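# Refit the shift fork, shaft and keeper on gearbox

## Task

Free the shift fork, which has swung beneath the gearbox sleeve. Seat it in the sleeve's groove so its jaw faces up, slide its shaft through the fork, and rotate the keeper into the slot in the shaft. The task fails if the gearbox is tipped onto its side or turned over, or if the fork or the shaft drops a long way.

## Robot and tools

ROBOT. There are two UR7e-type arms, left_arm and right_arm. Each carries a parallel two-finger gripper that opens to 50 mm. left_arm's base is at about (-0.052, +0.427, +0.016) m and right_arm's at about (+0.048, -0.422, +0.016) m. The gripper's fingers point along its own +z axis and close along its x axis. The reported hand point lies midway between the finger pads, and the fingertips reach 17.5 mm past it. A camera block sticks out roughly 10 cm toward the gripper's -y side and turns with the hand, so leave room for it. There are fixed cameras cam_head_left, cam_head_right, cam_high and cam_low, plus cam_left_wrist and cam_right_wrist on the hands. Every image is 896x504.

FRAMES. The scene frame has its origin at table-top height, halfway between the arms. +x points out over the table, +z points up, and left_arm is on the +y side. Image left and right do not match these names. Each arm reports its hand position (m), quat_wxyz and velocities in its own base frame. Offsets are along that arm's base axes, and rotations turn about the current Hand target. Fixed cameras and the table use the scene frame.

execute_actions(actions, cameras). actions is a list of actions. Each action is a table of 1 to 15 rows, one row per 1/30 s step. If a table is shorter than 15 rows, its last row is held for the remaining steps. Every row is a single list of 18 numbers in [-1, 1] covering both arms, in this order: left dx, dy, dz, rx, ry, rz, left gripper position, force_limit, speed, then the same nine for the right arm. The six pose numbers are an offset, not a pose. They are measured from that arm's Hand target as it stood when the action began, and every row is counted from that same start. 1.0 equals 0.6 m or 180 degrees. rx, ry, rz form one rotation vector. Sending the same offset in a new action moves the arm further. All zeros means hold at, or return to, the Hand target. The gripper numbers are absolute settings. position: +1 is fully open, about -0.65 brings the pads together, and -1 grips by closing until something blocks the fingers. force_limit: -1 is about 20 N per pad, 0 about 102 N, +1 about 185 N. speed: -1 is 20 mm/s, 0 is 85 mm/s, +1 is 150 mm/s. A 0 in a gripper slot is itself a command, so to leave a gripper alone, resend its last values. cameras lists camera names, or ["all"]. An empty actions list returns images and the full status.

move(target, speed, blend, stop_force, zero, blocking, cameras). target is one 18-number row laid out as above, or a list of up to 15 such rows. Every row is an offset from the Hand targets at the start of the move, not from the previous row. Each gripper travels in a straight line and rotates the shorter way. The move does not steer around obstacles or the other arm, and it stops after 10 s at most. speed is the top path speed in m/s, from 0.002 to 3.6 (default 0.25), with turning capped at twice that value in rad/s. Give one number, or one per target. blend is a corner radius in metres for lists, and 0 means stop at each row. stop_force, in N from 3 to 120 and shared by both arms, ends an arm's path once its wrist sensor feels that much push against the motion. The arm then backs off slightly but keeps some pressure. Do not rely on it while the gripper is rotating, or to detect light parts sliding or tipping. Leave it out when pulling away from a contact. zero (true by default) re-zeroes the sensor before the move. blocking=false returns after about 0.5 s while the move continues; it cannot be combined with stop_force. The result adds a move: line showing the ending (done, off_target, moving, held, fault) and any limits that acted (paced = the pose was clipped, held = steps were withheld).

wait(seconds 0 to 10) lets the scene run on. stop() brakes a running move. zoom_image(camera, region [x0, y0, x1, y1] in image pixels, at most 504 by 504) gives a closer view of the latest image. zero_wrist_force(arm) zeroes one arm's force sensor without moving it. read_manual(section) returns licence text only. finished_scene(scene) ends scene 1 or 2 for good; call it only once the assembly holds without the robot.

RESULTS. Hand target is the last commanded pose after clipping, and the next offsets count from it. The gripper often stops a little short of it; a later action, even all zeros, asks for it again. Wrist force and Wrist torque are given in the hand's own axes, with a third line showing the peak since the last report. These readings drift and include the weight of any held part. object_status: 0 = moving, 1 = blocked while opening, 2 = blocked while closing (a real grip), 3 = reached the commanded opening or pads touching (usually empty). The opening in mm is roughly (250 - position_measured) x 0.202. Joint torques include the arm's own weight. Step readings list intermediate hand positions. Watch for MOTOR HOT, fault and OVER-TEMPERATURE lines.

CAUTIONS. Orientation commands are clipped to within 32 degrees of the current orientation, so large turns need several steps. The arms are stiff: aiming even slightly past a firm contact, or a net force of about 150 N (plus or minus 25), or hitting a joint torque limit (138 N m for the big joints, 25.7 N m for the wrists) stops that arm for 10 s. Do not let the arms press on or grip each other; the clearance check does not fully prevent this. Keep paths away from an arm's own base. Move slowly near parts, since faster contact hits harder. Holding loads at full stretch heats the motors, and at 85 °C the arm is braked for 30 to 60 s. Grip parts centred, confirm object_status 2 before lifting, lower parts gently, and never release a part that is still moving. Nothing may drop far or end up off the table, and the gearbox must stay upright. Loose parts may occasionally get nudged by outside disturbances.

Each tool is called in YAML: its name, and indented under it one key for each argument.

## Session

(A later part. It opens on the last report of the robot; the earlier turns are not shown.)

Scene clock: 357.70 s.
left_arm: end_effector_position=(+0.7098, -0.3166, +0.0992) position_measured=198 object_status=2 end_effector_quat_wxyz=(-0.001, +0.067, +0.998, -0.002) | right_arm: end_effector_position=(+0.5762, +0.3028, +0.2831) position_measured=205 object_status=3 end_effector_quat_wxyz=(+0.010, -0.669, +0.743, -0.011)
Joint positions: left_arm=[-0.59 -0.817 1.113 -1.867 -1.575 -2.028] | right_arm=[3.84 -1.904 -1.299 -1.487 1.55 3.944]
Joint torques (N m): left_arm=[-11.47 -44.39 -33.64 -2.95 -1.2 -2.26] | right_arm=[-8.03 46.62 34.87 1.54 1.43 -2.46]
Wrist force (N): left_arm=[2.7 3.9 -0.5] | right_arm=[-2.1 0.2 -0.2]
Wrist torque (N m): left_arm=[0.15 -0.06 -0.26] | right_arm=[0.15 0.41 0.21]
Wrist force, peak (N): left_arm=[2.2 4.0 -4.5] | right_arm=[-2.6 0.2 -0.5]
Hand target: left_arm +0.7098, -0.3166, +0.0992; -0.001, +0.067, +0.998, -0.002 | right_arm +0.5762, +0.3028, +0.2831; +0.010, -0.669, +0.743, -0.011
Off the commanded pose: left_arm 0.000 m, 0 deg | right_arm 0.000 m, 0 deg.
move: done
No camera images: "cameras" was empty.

move:
  target:
    - [0,0,0,0,0,0,-0.2,-0.5,-0.7,0,0,0,0,0,0,-0.35,-0.8,-0.5]
    - [0,0.01,0.08,0,0,0,-0.2,-0.5,-0.7,0,0,0,0,0,0,-0.35,-0.8,-0.5]
    - [0,0.12,0.16,0,0,0,-0.2,-0.5,-0.7,0,0,0,0,0,0,-0.35,-0.8,-0.5]
  speed: [0.05,0.1,0.2]
  blend: [0,0.01,0]
  cameras: ["cam_left_wrist"]

zoom_image:
  camera: "cam_left_wrist"
  region: [400, 0, 520, 100]

Scene clock: 359.67 s.
left_arm: end_effector_position=(+0.7098, -0.2447, +0.1951) position_measured=182 object_status=3 end_effector_quat_wxyz=(-0.001, +0.067, +0.998, -0.002) | right_arm: end_effector_position=(+0.5762, +0.3028, +0.2831) position_measured=205 object_status=3 end_effector_quat_wxyz=(+0.010, -0.669, +0.743, -0.011)
Joint positions: left_arm=[-0.509 -0.94 1.073 -1.703 -1.575 -1.946] | right_arm=[3.84 -1.904 -1.299 -1.487 1.55 3.944]
Joint torques (N m): left_arm=[7.02 -56.25 -17.3 -1.7 -1.5 2.05] | right_arm=[-8.13 47.9 34.39 1.74 1.36 -2.78]
Wrist force (N): left_arm=[0.1 -1.5 -0.9] | right_arm=[-2.4 0.1 -0.3]
Wrist torque (N m): left_arm=[0.03 -0.15 -0.33] | right_arm=[0.14 0.44 0.21]
Wrist force, peak (N): left_arm=[3.0 3.8 -2.1] | right_arm=[-2.6 0.3 -0.4]
Hand target: left_arm +0.7098, -0.2446, +0.1952; -0.001, +0.067, +0.998, -0.002 | right_arm +0.5762, +0.3028, +0.2831; +0.010, -0.669, +0.743, -0.011
Off the commanded pose: left_arm 0.000 m, 0 deg | right_arm 0.000 m, 0 deg.
move: done
camera_calibration:
cam_left_wrist: T_world_to_cam=[[-0.992693, 0.120224, 0.0103166, 0.740134], [0.115971, 0.926965, 0.356774, 0.0861592], [0.0333296, 0.355363, -0.934134, 0.381034], [0, 0, 0, 1]] pos_world=[0.712034, -0.304254, 0.317561]
Images, in order (width x height): cam_left_wrist 896x504.

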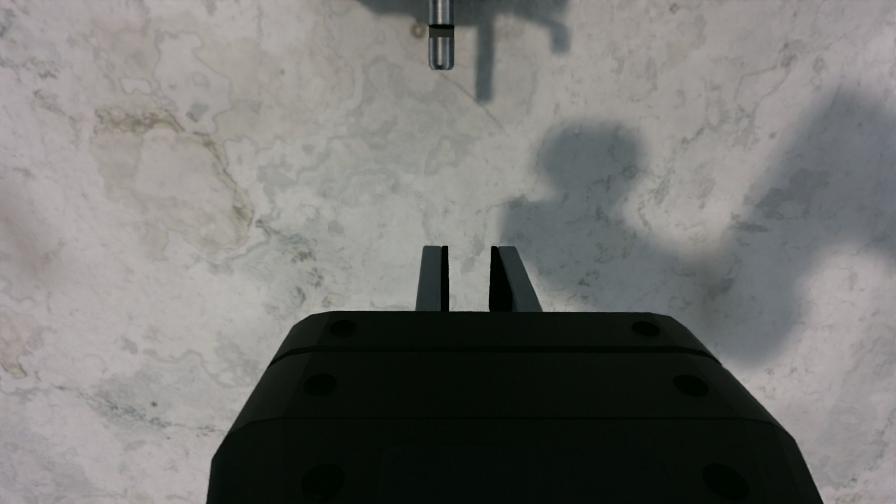

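Scaled by 4.200 from the camera's 896x504 image, which has a finer 1280x720 frame.

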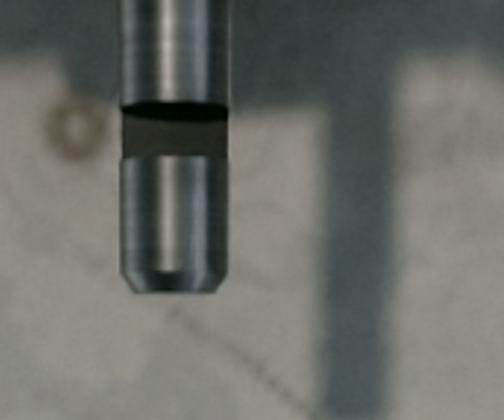

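move:
  target: [0,-0.075,0,0,0,0,-0.2,-0.5,-0.7,0,0,0,0,0,0,-0.35,-0.8,-0.5]
  speed: 0.15
  cameras: ["cam_left_wrist"]

zoom_image:
  camera: "cam_left_wrist"
  region: [400, 30, 540, 170]

Scene clock: 360.73 s.
left_arm: end_effector_position=(+0.7098, -0.2896, +0.1952) position_measured=182 object_status=3 end_effector_quat_wxyz=(-0.001, +0.067, +0.998, -0.002) | right_arm: end_effector_position=(+0.5762, +0.3028, +0.2831) position_measured=205 object_status=3 end_effector_quat_wxyz=(+0.010, -0.669, +0.743, -0.011)
Joint positions: left_arm=[-0.561 -0.897 1 -1.675 -1.575 -1.998] | right_arm=[3.84 -1.904 -1.299 -1.487 1.55 3.944]
Joint torques (N m): left_arm=[-8.5 -41.51 -31.83 -1.68 0.37 -2.36] | right_arm=[-7.86 46.69 35.75 1.77 1.5 -2.49]
Wrist force (N): left_arm=[0.0 -1.6 -1.0] | right_arm=[-2.5 0.2 -0.3]
Wrist torque (N m): left_arm=[0.04 -0.15 -0.23] | right_arm=[0.16 0.47 0.21]
Wrist force, peak (N): left_arm=[0.2 -3.4 -1.0] | right_arm=[-2.5 0.2 -0.5]
Hand target: left_arm +0.7098, -0.2896, +0.1952; -0.001, +0.067, +0.998, -0.002 | right_arm +0.5762, +0.3028, +0.2831; +0.010, -0.669, +0.743, -0.011
Off the commanded pose: left_arm 0.000 m, 0 deg | right_arm 0.000 m, 0 deg.
move: done
camera_calibration:
cam_left_wrist: T_world_to_cam=[[-0.992693, 0.120229, 0.0103057, 0.745524], [0.115975, 0.926997, 0.356687, 0.127687], [0.0333308, 0.355276, -0.934167, 0.397026], [0, 0, 0, 1]] pos_world=[0.712034, -0.349053, 0.317661]
Images, in order (width x height): cam_left_wrist 896x504.

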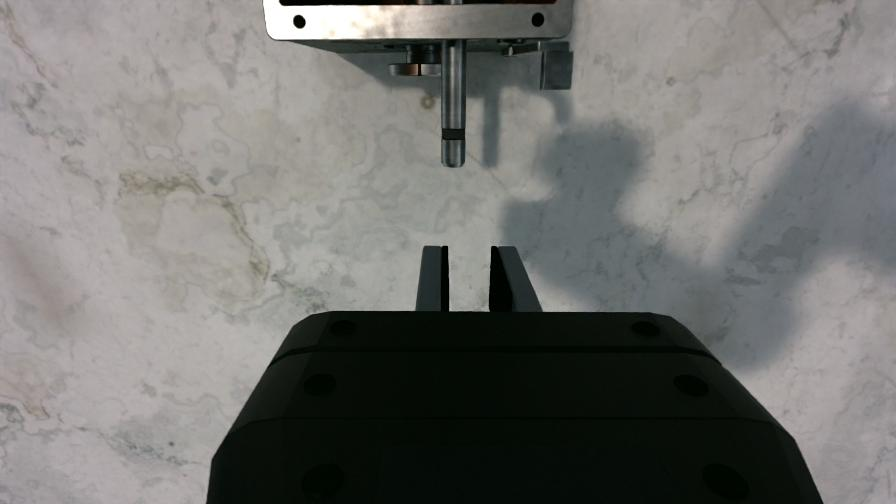

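Scaled by 3.600 from the camera's 896x504 image, which has a finer 1280x720 frame.

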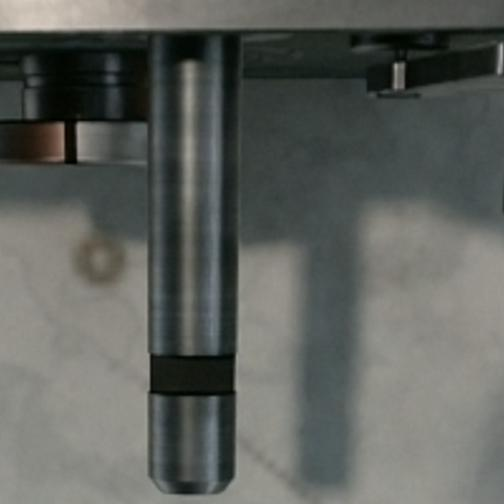

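move:
  target:
    - [0.0015,-0.0323,0,0,0,0,-0.2,-0.5,-0.7,0,0,0,0,0,0,-0.35,-0.8,-0.5]
    - [0.0015,-0.0323,-0.159,0,0,0,-0.2,-0.5,-0.7,0,0,0,0,0,0,-0.35,-0.8,-0.5]
    - [0.0015,-0.0323,-0.159,0,0,0,-1,-0.5,-0.7,0,0,0,0,0,0,-0.35,-0.8,-0.5]
  speed: 0.08
  cameras: []

Scene clock: 364.53 s.
left_arm: end_effector_position=(+0.7107, -0.3090, +0.0998) position_measured=199 object_status=2 end_effector_quat_wxyz=(-0.001, +0.067, +0.998, -0.002) | right_arm: end_effector_position=(+0.5762, +0.3028, +0.2831) position_measured=205 object_status=3 end_effector_quat_wxyz=(+0.010, -0.669, +0.743, -0.011)
Joint positions: left_arm=[-0.581 -0.823 1.122 -1.87 -1.575 -2.019] | right_arm=[3.84 -1.904 -1.299 -1.487 1.55 3.944]
Joint torques (N m): left_arm=[-7.75 -43.05 -15.19 -4.25 0.86 -2.14] | right_arm=[-6.72 47.59 33.88 1.68 1.09 -2.25]
Wrist force (N): left_arm=[-0.9 -1.5 -1.9] | right_arm=[-2.3 0.3 -0.3]
Wrist torque (N m): left_arm=[0.04 -0.05 -0.29] | right_arm=[0.17 0.42 0.21]
Wrist force, peak (N): left_arm=[0.1 -1.5 -2.3] | right_arm=[-2.6 0.3 -0.2]
Hand target: left_arm +0.7107, -0.3090, +0.0998; -0.001, +0.067, +0.998, -0.002 | right_arm +0.5762, +0.3028, +0.2831; +0.010, -0.669, +0.743, -0.011
Off the commanded pose: left_arm 0.000 m, 0 deg | right_arm 0.000 m, 0 deg.
move: done
No camera images: "cameras" was empty.

move:
  target: [-0.0070,-0.061,0,0,0,0,-1,-0.5,-0.7,0,0,0,0,0,0,-0.35,-0.8,-0.5]
  speed: 0.02
  stop_force: 12
  cameras: []

Scene clock: 367.27 s.
left_arm: end_effector_position=(+0.7065, -0.3456, +0.0998) position_measured=199 object_status=2 end_effector_quat_wxyz=(-0.001, +0.067, +0.998, -0.002) | right_arm: end_effector_position=(+0.5762, +0.3028, +0.2831) position_measured=205 object_status=3 end_effector_quat_wxyz=(+0.010, -0.669, +0.743, -0.011)
Joint positions: left_arm=[-0.624 -0.794 1.069 -1.847 -1.575 -2.061] | right_arm=[3.84 -1.904 -1.299 -1.487 1.55 3.944]
Joint torques (N m): left_arm=[-14.5 -53.82 -39.42 -4.26 -3.13 -2.28] | right_arm=[-7.79 46.51 35.88 1.93 1.35 -2.38]
Wrist force (N): left_arm=[0.7 7.9 11.5] | right_arm=[-2.4 0.2 -0.3]
Wrist torque (N m): left_arm=[0.02 -0.15 -0.29] | right_arm=[0.16 0.45 0.21]
Wrist force, peak (N): left_arm=[0.4 7.4 12.9] | right_arm=[-2.6 0.3 -0.5]
Hand target: left_arm +0.7065, -0.3456, +0.0998; -0.001, +0.067, +0.998, -0.002 | right_arm +0.5762, +0.3028, +0.2831; +0.010, -0.669, +0.743, -0.011
Off the commanded pose: left_arm 0.000 m, 0 deg | right_arm 0.000 m, 0 deg.
move: done
No camera images: "cameras" was empty.

move:
  target:
    - [0,0,0,0,0,0,-0.2,-0.5,-0.7,0,0,0,0,0,0,-0.35,-0.8,-0.5]
    - [0,0,0.159,0,0,0,-0.2,-0.5,-0.7,0,0,0,0,0,0,-0.35,-0.8,-0.5]
    - [0.0055,0.0933,0.159,0,0,0,-0.2,-0.5,-0.7,0,0,0,0,0,0,-0.35,-0.8,-0.5]
  speed: 0.12
  cameras: ["cam_left_wrist"]

zoom_image:
  camera: "cam_left_wrist"
  region: [380, 0, 580, 120]

Scene clock: 370.00 s.
left_arm: end_effector_position=(+0.7098, -0.2897, +0.1952) position_measured=182 object_status=3 end_effector_quat_wxyz=(-0.001, +0.067, +0.998, -0.002) | right_arm: end_effector_position=(+0.5762, +0.3028, +0.2831) position_measured=205 object_status=3 end_effector_quat_wxyz=(+0.010, -0.669, +0.743, -0.011)
Joint positions: left_arm=[-0.561 -0.897 1 -1.675 -1.575 -1.998] | right_arm=[3.84 -1.904 -1.299 -1.487 1.55 3.944]
Joint torques (N m): left_arm=[7.59 -58.62 -15.44 -4.63 -1.51 2.14] | right_arm=[-7.19 45.81 34.62 1.5 1.24 -2.51]
Wrist force (N): left_arm=[-0.1 -1.1 -0.9] | right_arm=[-2.2 0.2 -0.1]
Wrist torque (N m): left_arm=[0.11 -0.14 -0.30] | right_arm=[0.16 0.42 0.20]
Wrist force, peak (N): left_arm=[0.6 7.5 12.5] | right_arm=[-2.5 0.2 -0.4]
Hand target: left_arm +0.7098, -0.2896, +0.1952; -0.001, +0.067, +0.998, -0.002 | right_arm +0.5762, +0.3028, +0.2831; +0.010, -0.669, +0.743, -0.011
Off the commanded pose: left_arm 0.000 m, 0 deg | right_arm 0.000 m, 0 deg.
move: done
camera_calibration:
cam_left_wrist: T_world_to_cam=[[-0.992693, 0.120225, 0.0103169, 0.745531], [0.115972, 0.926964, 0.356774, 0.127743], [0.0333296, 0.355363, -0.934134, 0.397083], [0, 0, 0, 1]] pos_world=[0.712034, -0.349154, 0.317661]
Images, in order (width x height): cam_left_wrist 896x504.

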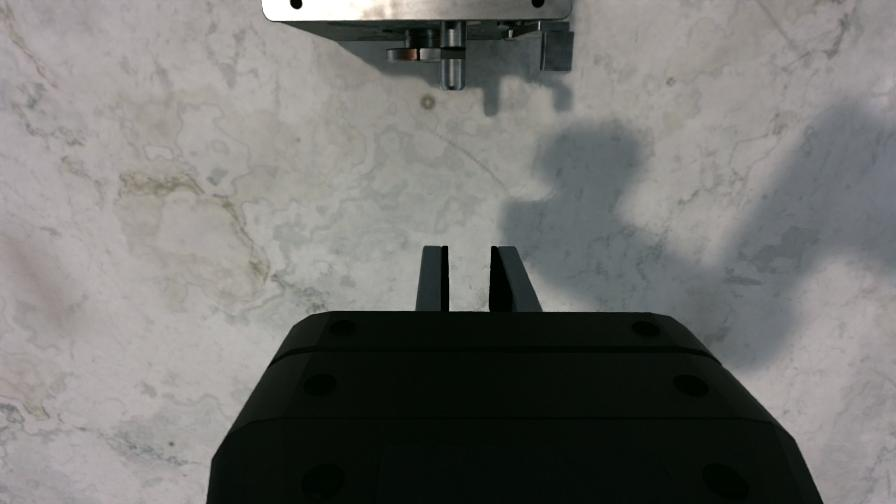

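Scaled by 2.520 from the camera's 896x504 image, which has a finer 1280x720 frame.

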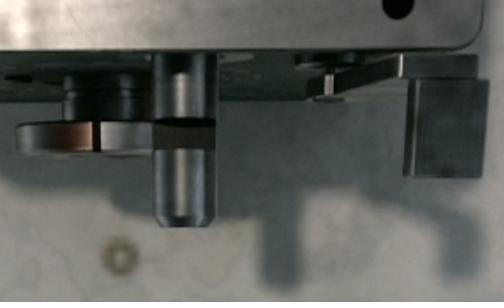

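move:
  target:
    - [0,0,0,0,0,0,-0.2,-0.5,-0.7,0.1183,0.0707,0,0,0,0,0.34,-0.3,-0.3]
    - [0,0,0,0,0,0,-0.2,-0.5,-0.7,0.1183,0.0707,-0.2802,0,0,0,0.34,-0.3,-0.3]
    - [0,0,0,0,0,0,-0.2,-0.5,-0.7,0.1183,0.0707,-0.2802,0,0,0,-1,-0.3,-0.3]
    - [-0.0055,-0.0933,0,0,0,0,-0.2,-0.5,-0.7,0.1183,0.0707,-0.2802,0,0,0,-1,-0.3,-0.3]
    - [-0.0055,-0.0933,-0.1597,0,0,0,-0.2,-0.5,-0.7,0.1183,0.0707,-0.2802,0,0,0,-1,-0.3,-0.3]
  speed: 0.15
  cameras: []

Scene clock: 375.27 s.
left_arm: end_effector_position=(+0.7065, -0.3455, +0.1947) position_measured=182 object_status=3 end_effector_quat_wxyz=(-0.001, +0.067, +0.998, -0.002) | right_arm: end_effector_position=(+0.6472, +0.3452, +0.1150) position_measured=252 object_status=3 end_effector_quat_wxyz=(+0.010, -0.669, +0.743, -0.011)
Joint positions: left_arm=[-0.624 -0.839 0.903 -1.635 -1.575 -2.061] | right_arm=[3.822 -2.191 -1.306 -1.193 1.55 3.926]
Joint torques (N m): left_arm=[-3.83 -60.07 -34.27 -1.57 1.12 -1.46] | right_arm=[4.32 37.7 14.42 4.08 -1.86 2.09]
Wrist force (N): left_arm=[-0.1 -1.4 -0.9] | right_arm=[-2.5 0.2 -0.5]
Wrist torque (N m): left_arm=[0.04 -0.15 -0.24] | right_arm=[0.17 0.45 0.20]
Wrist force, peak (N): left_arm=[-0.2 -3.0 -0.7] | right_arm=[-3.5 -1.0 -0.2]
Hand target: left_arm +0.7065, -0.3455, +0.1949; -0.001, +0.067, +0.998, -0.002 (not the last commanded pose) | right_arm +0.6472, +0.3452, +0.1150; +0.010, -0.669, +0.743, -0.011
Off the commanded pose: left_arm 0.095 m, 0 deg | right_arm 0.000 m, 0 deg.
move: held (left_arm; a check stopped the path); path passed 4 of 5 targets; limits=held
pose unreachable (left arm): on one or more control steps of this call, first in action 0 (counted from 0), this arm could not follow its commanded pose, so it was not sent that pose on those steps. It may still have moved: this result reports where it is.
cause: moving toward the commanded pose would bring a part of the arm too close to another arm (a part of this arm just beyond joint 3 (elbow) and a part of the right arm just beyond its joint 3 (elbow), along the way the arms are being sent, or toward where that arm still pushes).
No camera images: "cameras" was empty.

wait:
  seconds: 0
  cameras: ["cam_right_wrist"]

Scene clock: 375.53 s.
left_arm: end_effector_position=(+0.7065, -0.3455, +0.1948) position_measured=182 object_status=3 end_effector_quat_wxyz=(-0.001, +0.067, +0.998, -0.002) | right_arm: end_effector_position=(+0.6472, +0.3452, +0.1150) position_measured=252 object_status=3 end_effector_quat_wxyz=(+0.010, -0.669, +0.743, -0.011)
Joint positions: left_arm=[-0.624 -0.839 0.903 -1.635 -1.575 -2.061] | right_arm=[3.822 -2.191 -1.306 -1.193 1.55 3.926]
Joint torques (N m): left_arm=[-0.54 -60.41 -32.96 -1.56 1.26 -0.47] | right_arm=[4.64 38.25 15.39 3.88 -1.9 2.14]
Wrist force (N): left_arm=[-0.2 -1.2 -1.4] | right_arm=[-2.5 0.1 -0.8]
Wrist torque (N m): left_arm=[0.08 -0.13 -0.24] | right_arm=[0.14 0.46 0.19]
Wrist force, peak (N): left_arm=[0.1 -1.3 -1.5] | right_arm=[-2.7 0.2 -0.4]
Hand target: left_arm +0.7065, -0.3455, +0.1949; -0.001, +0.067, +0.998, -0.002 (not the last commanded pose) | right_arm +0.6472, +0.3452, +0.1150; +0.010, -0.669, +0.743, -0.011
Tool commands: left_gripper/position=-0.2 left_gripper/force_limit=-0.5 left_gripper/speed=-0.7 right_gripper/position=-1.0 right_gripper/force_limit=-0.3 right_gripper/speed=-0.3
Off the commanded pose: left_arm 0.095 m, 0 deg | right_arm 0.000 m, 0 deg.
camera_calibration:
cam_right_wrist: T_world_to_cam=[[-0.0903119, -0.995761, -0.0174405, 0.413622], [-0.949584, 0.0808183, 0.302916, 0.572318], [-0.300223, 0.0439182, -0.952858, 0.419699], [0, 0, 0, 1]] pos_world=[0.706822, 0.347182, 0.233763]
Images, in order (width x height): cam_right_wrist 896x504.

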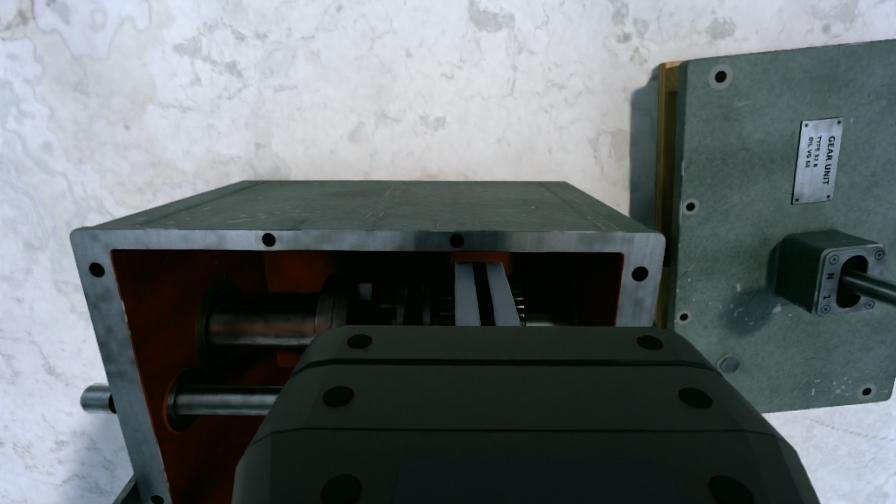

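move:
  target:
    - [0,0,0,0,0,0,-0.2,-0.5,-0.7,0,0,0.1,0,0,0,-1,-0.3,-0.3]
    - [0,0,0,0,0,0,-0.2,-0.5,-0.7,-0.0085,-0.0853,0.1,0,0,0,0.34,-0.3,-0.3]
    - [0,0,0,0,0,0,-0.2,-0.5,-0.7,-0.0085,-0.0853,0,0,0,0,0.34,-0.3,-0.3]
    - [0,0,0,0,0,0,-0.2,-0.5,-0.7,-0.0085,-0.0853,0,0,0,0,-1,-0.3,-0.3]
    - [0,0,-0.1592,0,0,0,-0.2,-0.5,-0.7,-0.0085,-0.0853,0,0,0,0,-1,-0.3,-0.3]
  speed: 0.12
  cameras: []

Scene clock: 376.27 s.
left_arm: end_effector_position=(+0.7065, -0.3455, +0.1949) position_measured=182 object_status=3 end_effector_quat_wxyz=(-0.001, +0.067, +0.998, -0.002) | right_arm: end_effector_position=(+0.6471, +0.3452, +0.1152) position_measured=252 object_status=3 end_effector_quat_wxyz=(+0.010, -0.669, +0.743, -0.011)
Joint positions: left_arm=[-0.624 -0.839 0.903 -1.635 -1.575 -2.061] | right_arm=[3.822 -2.191 -1.305 -1.194 1.55 3.926]
Joint torques (N m): left_arm=[6.1 -60.38 -32.81 -1.54 1.18 1.46] | right_arm=[2.86 39.76 15.56 3.92 -1.61 1.96]
Wrist force (N): left_arm=[-0.2 -1.2 -1.2] | right_arm=[-2.3 0.3 -0.3]
Wrist torque (N m): left_arm=[0.07 -0.13 -0.25] | right_arm=[0.18 0.43 0.20]
Wrist force, peak (N): left_arm=[0.1 -1.5 -1.1] | right_arm=[-2.5 0.0 -3.9]
Hand target: left_arm +0.7065, -0.3455, +0.1949; -0.001, +0.067, +0.998, -0.002 (not the last commanded pose) | right_arm +0.6471, +0.3452, +0.1151; +0.010, -0.669, +0.743, -0.011 (not the last commanded pose)
Off the commanded pose: left_arm 0.096 m, 0 deg | right_arm 0.051 m, 0 deg.
move: held (right_arm; a check stopped the path), off_target (left_arm; braked when a check withheld steps of right_arm); path passed 0 of 5 targets; target 2's new numbers were not sent; target 4's new numbers were not sent; limits=held
pose unreachable (right arm): on one or more control steps of this call, first in action 0 (counted from 0), this arm could not follow its commanded pose, so it was not sent that pose on those steps. It may still have moved: this result reports where it is.
cause: moving toward the commanded pose would bring a part of the arm too close to another arm (a part of this arm just beyond joint 3 (elbow) and a part of the left arm just beyond its joint 3 (elbow), 13 mm apart when this arm was first held).
No camera images: "cameras" was empty.

move:
  target:
    - [0,0.12,0,0,0,0,-0.2,-0.5,-0.7,0,0,0,0,0,0,-1,-0.3,-0.3]
    - [0,0.12,0,0,0,0,-0.2,-0.5,-0.7,0,0,0.1,0,0,0,-1,-0.3,-0.3]
    - [0,0.12,0,0,0,0,-0.2,-0.5,-0.7,-0.0085,-0.0853,0.1,0,0,0,0.34,-0.3,-0.3]
    - [0,0.12,0,0,0,0,-0.2,-0.5,-0.7,-0.0085,-0.0853,0,0,0,0,0.34,-0.3,-0.3]
    - [0,0.12,0,0,0,0,-0.2,-0.5,-0.7,-0.0085,-0.0853,0,0,0,0,-1,-0.3,-0.3]
  speed: 0.15
  cameras: []

Scene clock: 381.10 s.
left_arm: end_effector_position=(+0.7065, -0.2735, +0.1949) position_measured=182 object_status=3 end_effector_quat_wxyz=(-0.001, +0.067, +0.998, -0.002) | right_arm: end_effector_position=(+0.6420, +0.2940, +0.1151) position_measured=195 object_status=2 end_effector_quat_wxyz=(+0.010, -0.669, +0.743, -0.011)
Joint positions: left_arm=[-0.545 -0.922 1.043 -1.692 -1.576 -1.982] | right_arm=[3.768 -2.129 -1.409 -1.152 1.551 3.872]
Joint torques (N m): left_arm=[7.19 -57.84 -16.08 -4.77 -1.48 1.93] | right_arm=[-4.5 36.37 17.33 4.01 0.48 -1.16]
Wrist force (N): left_arm=[0.0 -1.7 -0.9] | right_arm=[2.2 4.0 -3.4]
Wrist torque (N m): left_arm=[0.01 -0.17 -0.32] | right_arm=[0.18 0.64 0.23]
Wrist force, peak (N): left_arm=[-0.2 -3.4 -1.5] | right_arm=[2.2 3.9 -4.6]
Hand target: left_arm +0.7065, -0.2735, +0.1949; -0.001, +0.067, +0.998, -0.002 | right_arm +0.6420, +0.2940, +0.1151; +0.010, -0.669, +0.743, -0.011
Off the commanded pose: left_arm 0.000 m, 0 deg | right_arm 0.000 m, 0 deg.
move: done
No camera images: "cameras" was empty.

move:
  target:
    - [0,-0.12,0,0,0,0,-0.2,-0.5,-0.7,0,0,0,0,0,0,-1,-0.3,-0.3]
    - [0,-0.12,-0.1592,0,0,0,-0.2,-0.5,-0.7,0,0,0,0,0,0,-1,-0.3,-0.3]
    - [0,-0.12,-0.1592,0,0,0,-1,-0.5,-0.7,0,0,0,0,0,0,-1,-0.3,-0.3]
  speed: 0.1
  cameras: []

move:
  target: [-0.0021,-0.0187,0,0,0,0,-1,-0.5,-0.7,0,0,0,0,0,0,-1,-0.3,-0.3]
  speed: 0.015
  stop_force: 25
  cameras: []

Scene clock: 384.23 s.
left_arm: end_effector_position=(+0.7065, -0.3455, +0.0993) position_measured=199 object_status=2 end_effector_quat_wxyz=(-0.001, +0.067, +0.998, -0.002) | right_arm: end_effector_position=(+0.6420, +0.2940, +0.1151) position_measured=195 object_status=2 end_effector_quat_wxyz=(+0.010, -0.669, +0.743, -0.011)
Joint positions: left_arm=[-0.624 -0.794 1.07 -1.848 -1.575 -2.061] | right_arm=[3.768 -2.129 -1.409 -1.152 1.551 3.872]
Joint torques (N m): left_arm=[-7.6 -43.8 -15.58 -4.88 1.23 -2.28] | right_arm=[7.32 34.88 31.08 4.24 2.01 -1.22]
Wrist force (N): left_arm=[1.3 -1.5 -1.7] | right_arm=[2.6 3.8 -3.1]
Wrist torque (N m): left_arm=[0.04 -0.14 -0.27] | right_arm=[0.17 0.63 0.23]
Wrist force, peak (N): left_arm=[1.0 -1.2 -3.6] | right_arm=[2.6 3.8 -4.7]
Hand target: left_arm +0.7065, -0.3455, +0.0993; -0.001, +0.067, +0.998, -0.002 | right_arm +0.6420, +0.2940, +0.1151; +0.010, -0.669, +0.743, -0.011
Off the commanded pose: left_arm 0.000 m, 0 deg | right_arm 0.000 m, 0 deg.
move: done
No camera images: "cameras" was empty.

Scene clock: 385.90 s.
left_arm: end_effector_position=(+0.7052, -0.3567, +0.0993) position_measured=199 object_status=2 end_effector_quat_wxyz=(-0.001, +0.067, +0.998, -0.002) | right_arm: end_effector_position=(+0.6420, +0.2940, +0.1151) position_measured=195 object_status=2 end_effector_quat_wxyz=(+0.010, -0.669, +0.743, -0.011)
Joint positions: left_arm=[-0.636 -0.783 1.052 -1.84 -1.575 -2.074] | right_arm=[3.768 -2.129 -1.409 -1.152 1.551 3.872]
Joint torques (N m): left_arm=[-22.53 -45.99 -37.83 -7.04 -5.1 -2.32] | right_arm=[8.23 36.38 28.69 4.13 1.97 -1.3]
Wrist force (N): left_arm=[8.8 23.8 -1.7] | right_arm=[8.2 -0.4 -2.2]
Wrist torque (N m): left_arm=[0.13 -0.12 -0.26] | right_arm=[0.16 0.72 0.24]
Wrist force, peak (N): left_arm=[8.8 24.5 -2.5] | right_arm=[8.0 -0.4 -4.0]
Hand target: left_arm +0.7052, -0.3567, +0.0993; -0.001, +0.067, +0.998, -0.002 | right_arm +0.6420, +0.2940, +0.1151; +0.010, -0.669, +0.743, -0.011
Off the commanded pose: left_arm 0.000 m, 0 deg | right_arm 0.000 m, 0 deg.
move: contact (left_arm)
No camera images: "cameras" was empty.

move:
  target:
    - [0,0,0,0,0,0,-0.2,-0.5,-0.7,0,0,0,0,0,0,-1,-0.3,-0.3]
    - [0,0,0.15,0,0,0,-0.2,-0.5,-0.7,0,0,0,0,0,0,-1,-0.3,-0.3]
    - [-0.1087,0.0028,0.15,0,0,0,-1,-0.5,-0.7,0,0,0,0,0,0,-1,-0.3,-0.3]
    - [-0.1087,0.0028,0.0563,0,0,0,-1,-0.5,-0.7,0,0,0,0,0,0,-1,-0.3,-0.3]
  speed: 0.15
  cameras: []

move:
  target:
    - [0.04,-0.0015,0.0033,0,0,0,-1,-0.5,-0.7,0,0,0,0,0,0,-1,-0.3,-0.3]
    - [0.0685,-0.003,0.0008,0,0,0,-1,-0.5,-0.7,0,0,0,0,0,0,-1,-0.3,-0.3]
    - [0.0887,-0.005,-0.012,0,0,0,-1,-0.5,-0.7,0,0,0,0,0,0,-1,-0.3,-0.3]
    - [0.0948,-0.006,-0.0193,0,0,0,-1,-0.5,-0.7,0,0,0,0,0,0,-1,-0.3,-0.3]
  speed: 0.03
  stop_force: 30
  cameras: []

Scene clock: 390.33 s.
left_arm: end_effector_position=(+0.6400, -0.3550, +0.1332) position_measured=251 object_status=3 end_effector_quat_wxyz=(-0.001, +0.067, +0.998, -0.002) | right_arm: end_effector_position=(+0.6420, +0.2940, +0.1151) position_measured=195 object_status=2 end_effector_quat_wxyz=(+0.010, -0.669, +0.743, -0.011)
Joint positions: left_arm=[-0.688 -0.955 1.258 -1.876 -1.575 -2.125] | right_arm=[3.768 -2.129 -1.409 -1.152 1.551 3.872]
Joint torques (N m): left_arm=[-7.84 -39.26 -15.59 -4.63 -1.18 -2.23] | right_arm=[7.86 35.49 29.97 4.07 1.95 -1.06]
Wrist force (N): left_arm=[1.2 -0.2 -0.8] | right_arm=[8.1 -0.5 -2.0]
Wrist torque (N m): left_arm=[0.22 -0.36 -0.29] | right_arm=[0.13 0.75 0.24]
Wrist force, peak (N): left_arm=[9.1 24.3 -2.9] | right_arm=[8.1 -0.6 -3.9]
Hand target: left_arm +0.6400, -0.3550, +0.1331; -0.001, +0.067, +0.998, -0.002 | right_arm +0.6420, +0.2940, +0.1151; +0.010, -0.669, +0.743, -0.011
Off the commanded pose: left_arm 0.000 m, 0 deg | right_arm 0.000 m, 0 deg.
move: done
No camera images: "cameras" was empty.

Scene clock: 393.27 s.
left_arm: end_effector_position=(+0.6969, -0.3586, +0.1215) position_measured=251 object_status=3 end_effector_quat_wxyz=(-0.001, +0.067, +0.998, -0.002) | right_arm: end_effector_position=(+0.6420, +0.2940, +0.1151) position_measured=195 object_status=2 end_effector_quat_wxyz=(+0.010, -0.669, +0.743, -0.011)
Joint positions: left_arm=[-0.645 -0.816 1.052 -1.807 -1.575 -2.082] | right_arm=[3.768 -2.129 -1.409 -1.152 1.551 3.872]
Joint torques (N m): left_arm=[7.09 -34.94 -27.03 -4.31 -1.2 1.95] | right_arm=[7.45 43.3 30.24 2.22 1.93 -1.36]
Wrist force (N): left_arm=[5.7 1.9 -15.0] | right_arm=[0.6 -5.6 -1.5]
Wrist torque (N m): left_arm=[0.32 -0.48 -0.30] | right_arm=[0.16 0.65 1.15]
Wrist force, peak (N): left_arm=[10.6 -0.8 -13.6] | right_arm=[8.1 -0.4 -3.3]
Hand target: left_arm +0.6969, -0.3586, +0.1215; -0.001, +0.067, +0.998, -0.002 | right_arm +0.6420, +0.2940, +0.1151; +0.010, -0.669, +0.743, -0.011
Off the commanded pose: left_arm 0.000 m, 0 deg | right_arm 0.000 m, 0 deg.
move: done
No camera images: "cameras" was empty.

move:
  target: [0.008,-0.001,-0.045,0,0,0,-1,-0.5,-0.7,0,0,0,0,0,0,-1,-0.3,-0.3]
  speed: 0.02
  stop_force: 22
  cameras: []

Scene clock: 395.03 s.
left_arm: end_effector_position=(+0.6981, -0.3588, +0.1150) position_measured=251 object_status=3 end_effector_quat_wxyz=(-0.001, +0.067, +0.998, -0.002) | right_arm: end_effector_position=(+0.6420, +0.2940, +0.1151) position_measured=195 object_status=2 end_effector_quat_wxyz=(+0.010, -0.669, +0.743, -0.011)
Joint positions: left_arm=[-0.644 -0.809 1.056 -1.819 -1.575 -2.081] | right_arm=[3.768 -2.129 -1.409 -1.152 1.551 3.872]
Joint torques (N m): left_arm=[-7.62 -41.03 -18.21 1.5 1.01 -1.88] | right_arm=[8.44 48.26 30.82 2.06 2.08 -1.04]
Wrist force (N): left_arm=[-1.6 -2.4 -28.2] | right_arm=[0.9 -5.6 -0.2]
Wrist torque (N m): left_arm=[0.34 -0.44 -0.33] | right_arm=[0.15 0.63 1.15]
Wrist force, peak (N): left_arm=[7.6 2.4 -51.2] | right_arm=[0.9 -6.0 -1.4]
Hand target: left_arm +0.6981, -0.3588, +0.1150; -0.001, +0.067, +0.998, -0.002 (not the last commanded pose) | right_arm +0.6420, +0.2940, +0.1151; +0.010, -0.669, +0.743, -0.011
Off the commanded pose: left_arm 0.021 m, 0 deg | right_arm 0.000 m, 0 deg.
move: contact (left_arm)
No camera images: "cameras" was empty.

move:
  target: [0.008,0,-0.03,0,0,0,-1,-0.5,-0.7,0,0,0,0,0,0,-1,-0.3,-0.3]
  speed: 0.02
  stop_force: 30
  cameras: []

Scene clock: 396.43 s.
left_arm: end_effector_position=(+0.6984, -0.3590, +0.1144) position_measured=251 object_status=3 end_effector_quat_wxyz=(+0.000, +0.067, +0.998, -0.002) | right_arm: end_effector_position=(+0.6420, +0.2940, +0.1151) position_measured=195 object_status=2 end_effector_quat_wxyz=(+0.010, -0.669, +0.743, -0.011)
Joint positions: left_arm=[-0.644 -0.808 1.056 -1.821 -1.575 -2.081] | right_arm=[3.768 -2.129 -1.409 -1.152 1.551 3.872]
Joint torques (N m): left_arm=[-7.54 -27.66 -7.59 5.8 1.2 -1.88] | right_arm=[7.93 51.61 31.43 1.88 1.94 -1.31]
Wrist force (N): left_arm=[-5.5 -5.2 -47.3] | right_arm=[0.9 -5.7 0.0]
Wrist torque (N m): left_arm=[0.46 -0.31 -0.37] | right_arm=[0.14 0.64 1.14]
Wrist force, peak (N): left_arm=[10.5 2.8 -70.2] | right_arm=[0.7 -5.8 -1.6]
Hand target: left_arm +0.6984, -0.3589, +0.1144; -0.001, +0.067, +0.998, -0.002 (not the last commanded pose) | right_arm +0.6420, +0.2940, +0.1151; +0.010, -0.669, +0.743, -0.011
Off the commanded pose: left_arm 0.018 m, 0 deg | right_arm 0.000 m, 0 deg.
move: contact (left_arm)
No camera images: "cameras" was empty.

Firm stop. Release and raise both, then finish.

move:
  target:
    - [0,0,0.06,0,0,0,-1,-0.5,-0.7,0,0,0,0,0,0,0.05,-0.3,-0.3]
    - [0,0,0.12,0,0,0,-1,-0.5,-0.7,0,0,0.1,0,0,0,0.05,-0.3,-0.3]
  speed: 0.1
  cameras: []

Scene clock: 398.50 s.
left_arm: end_effector_position=(+0.6984, -0.3589, +0.1864) position_measured=251 object_status=3 end_effector_quat_wxyz=(-0.001, +0.067, +0.998, -0.002) | right_arm: end_effector_position=(+0.6420, +0.2940, +0.1751) position_measured=145 object_status=3 end_effector_quat_wxyz=(+0.010, -0.669, +0.743, -0.011)
Joint positions: left_arm=[-0.644 -0.842 0.929 -1.659 -1.575 -2.081] | right_arm=[3.768 -2.082 -1.321 -1.286 1.551 3.872]
Joint torques (N m): left_arm=[-6.82 -58.99 -32.97 -1.46 -1.23 -1.77] | right_arm=[-5.58 56.05 34.08 1.67 -0.81 -1.72]
Wrist force (N): left_arm=[1.7 -0.3 -1.1] | right_arm=[-2.2 -0.1 -0.9]
Wrist torque (N m): left_arm=[0.21 -0.42 -0.31] | right_arm=[0.11 0.42 0.20]
Wrist force, peak (N): left_arm=[-5.3 -4.9 -48.5] | right_arm=[0.8 -5.7 -1.2]
Hand target: left_arm +0.6984, -0.3589, +0.1864; -0.001, +0.067, +0.998, -0.002 | right_arm +0.6420, +0.2940, +0.1751; +0.010, -0.669, +0.743, -0.011
Off the commanded pose: left_arm 0.000 m, 0 deg | right_arm 0.000 m, 0 deg.
move: done
No camera images: "cameras" was empty.

finished_scene:
  scene: 2

The scene is finished: the task was done.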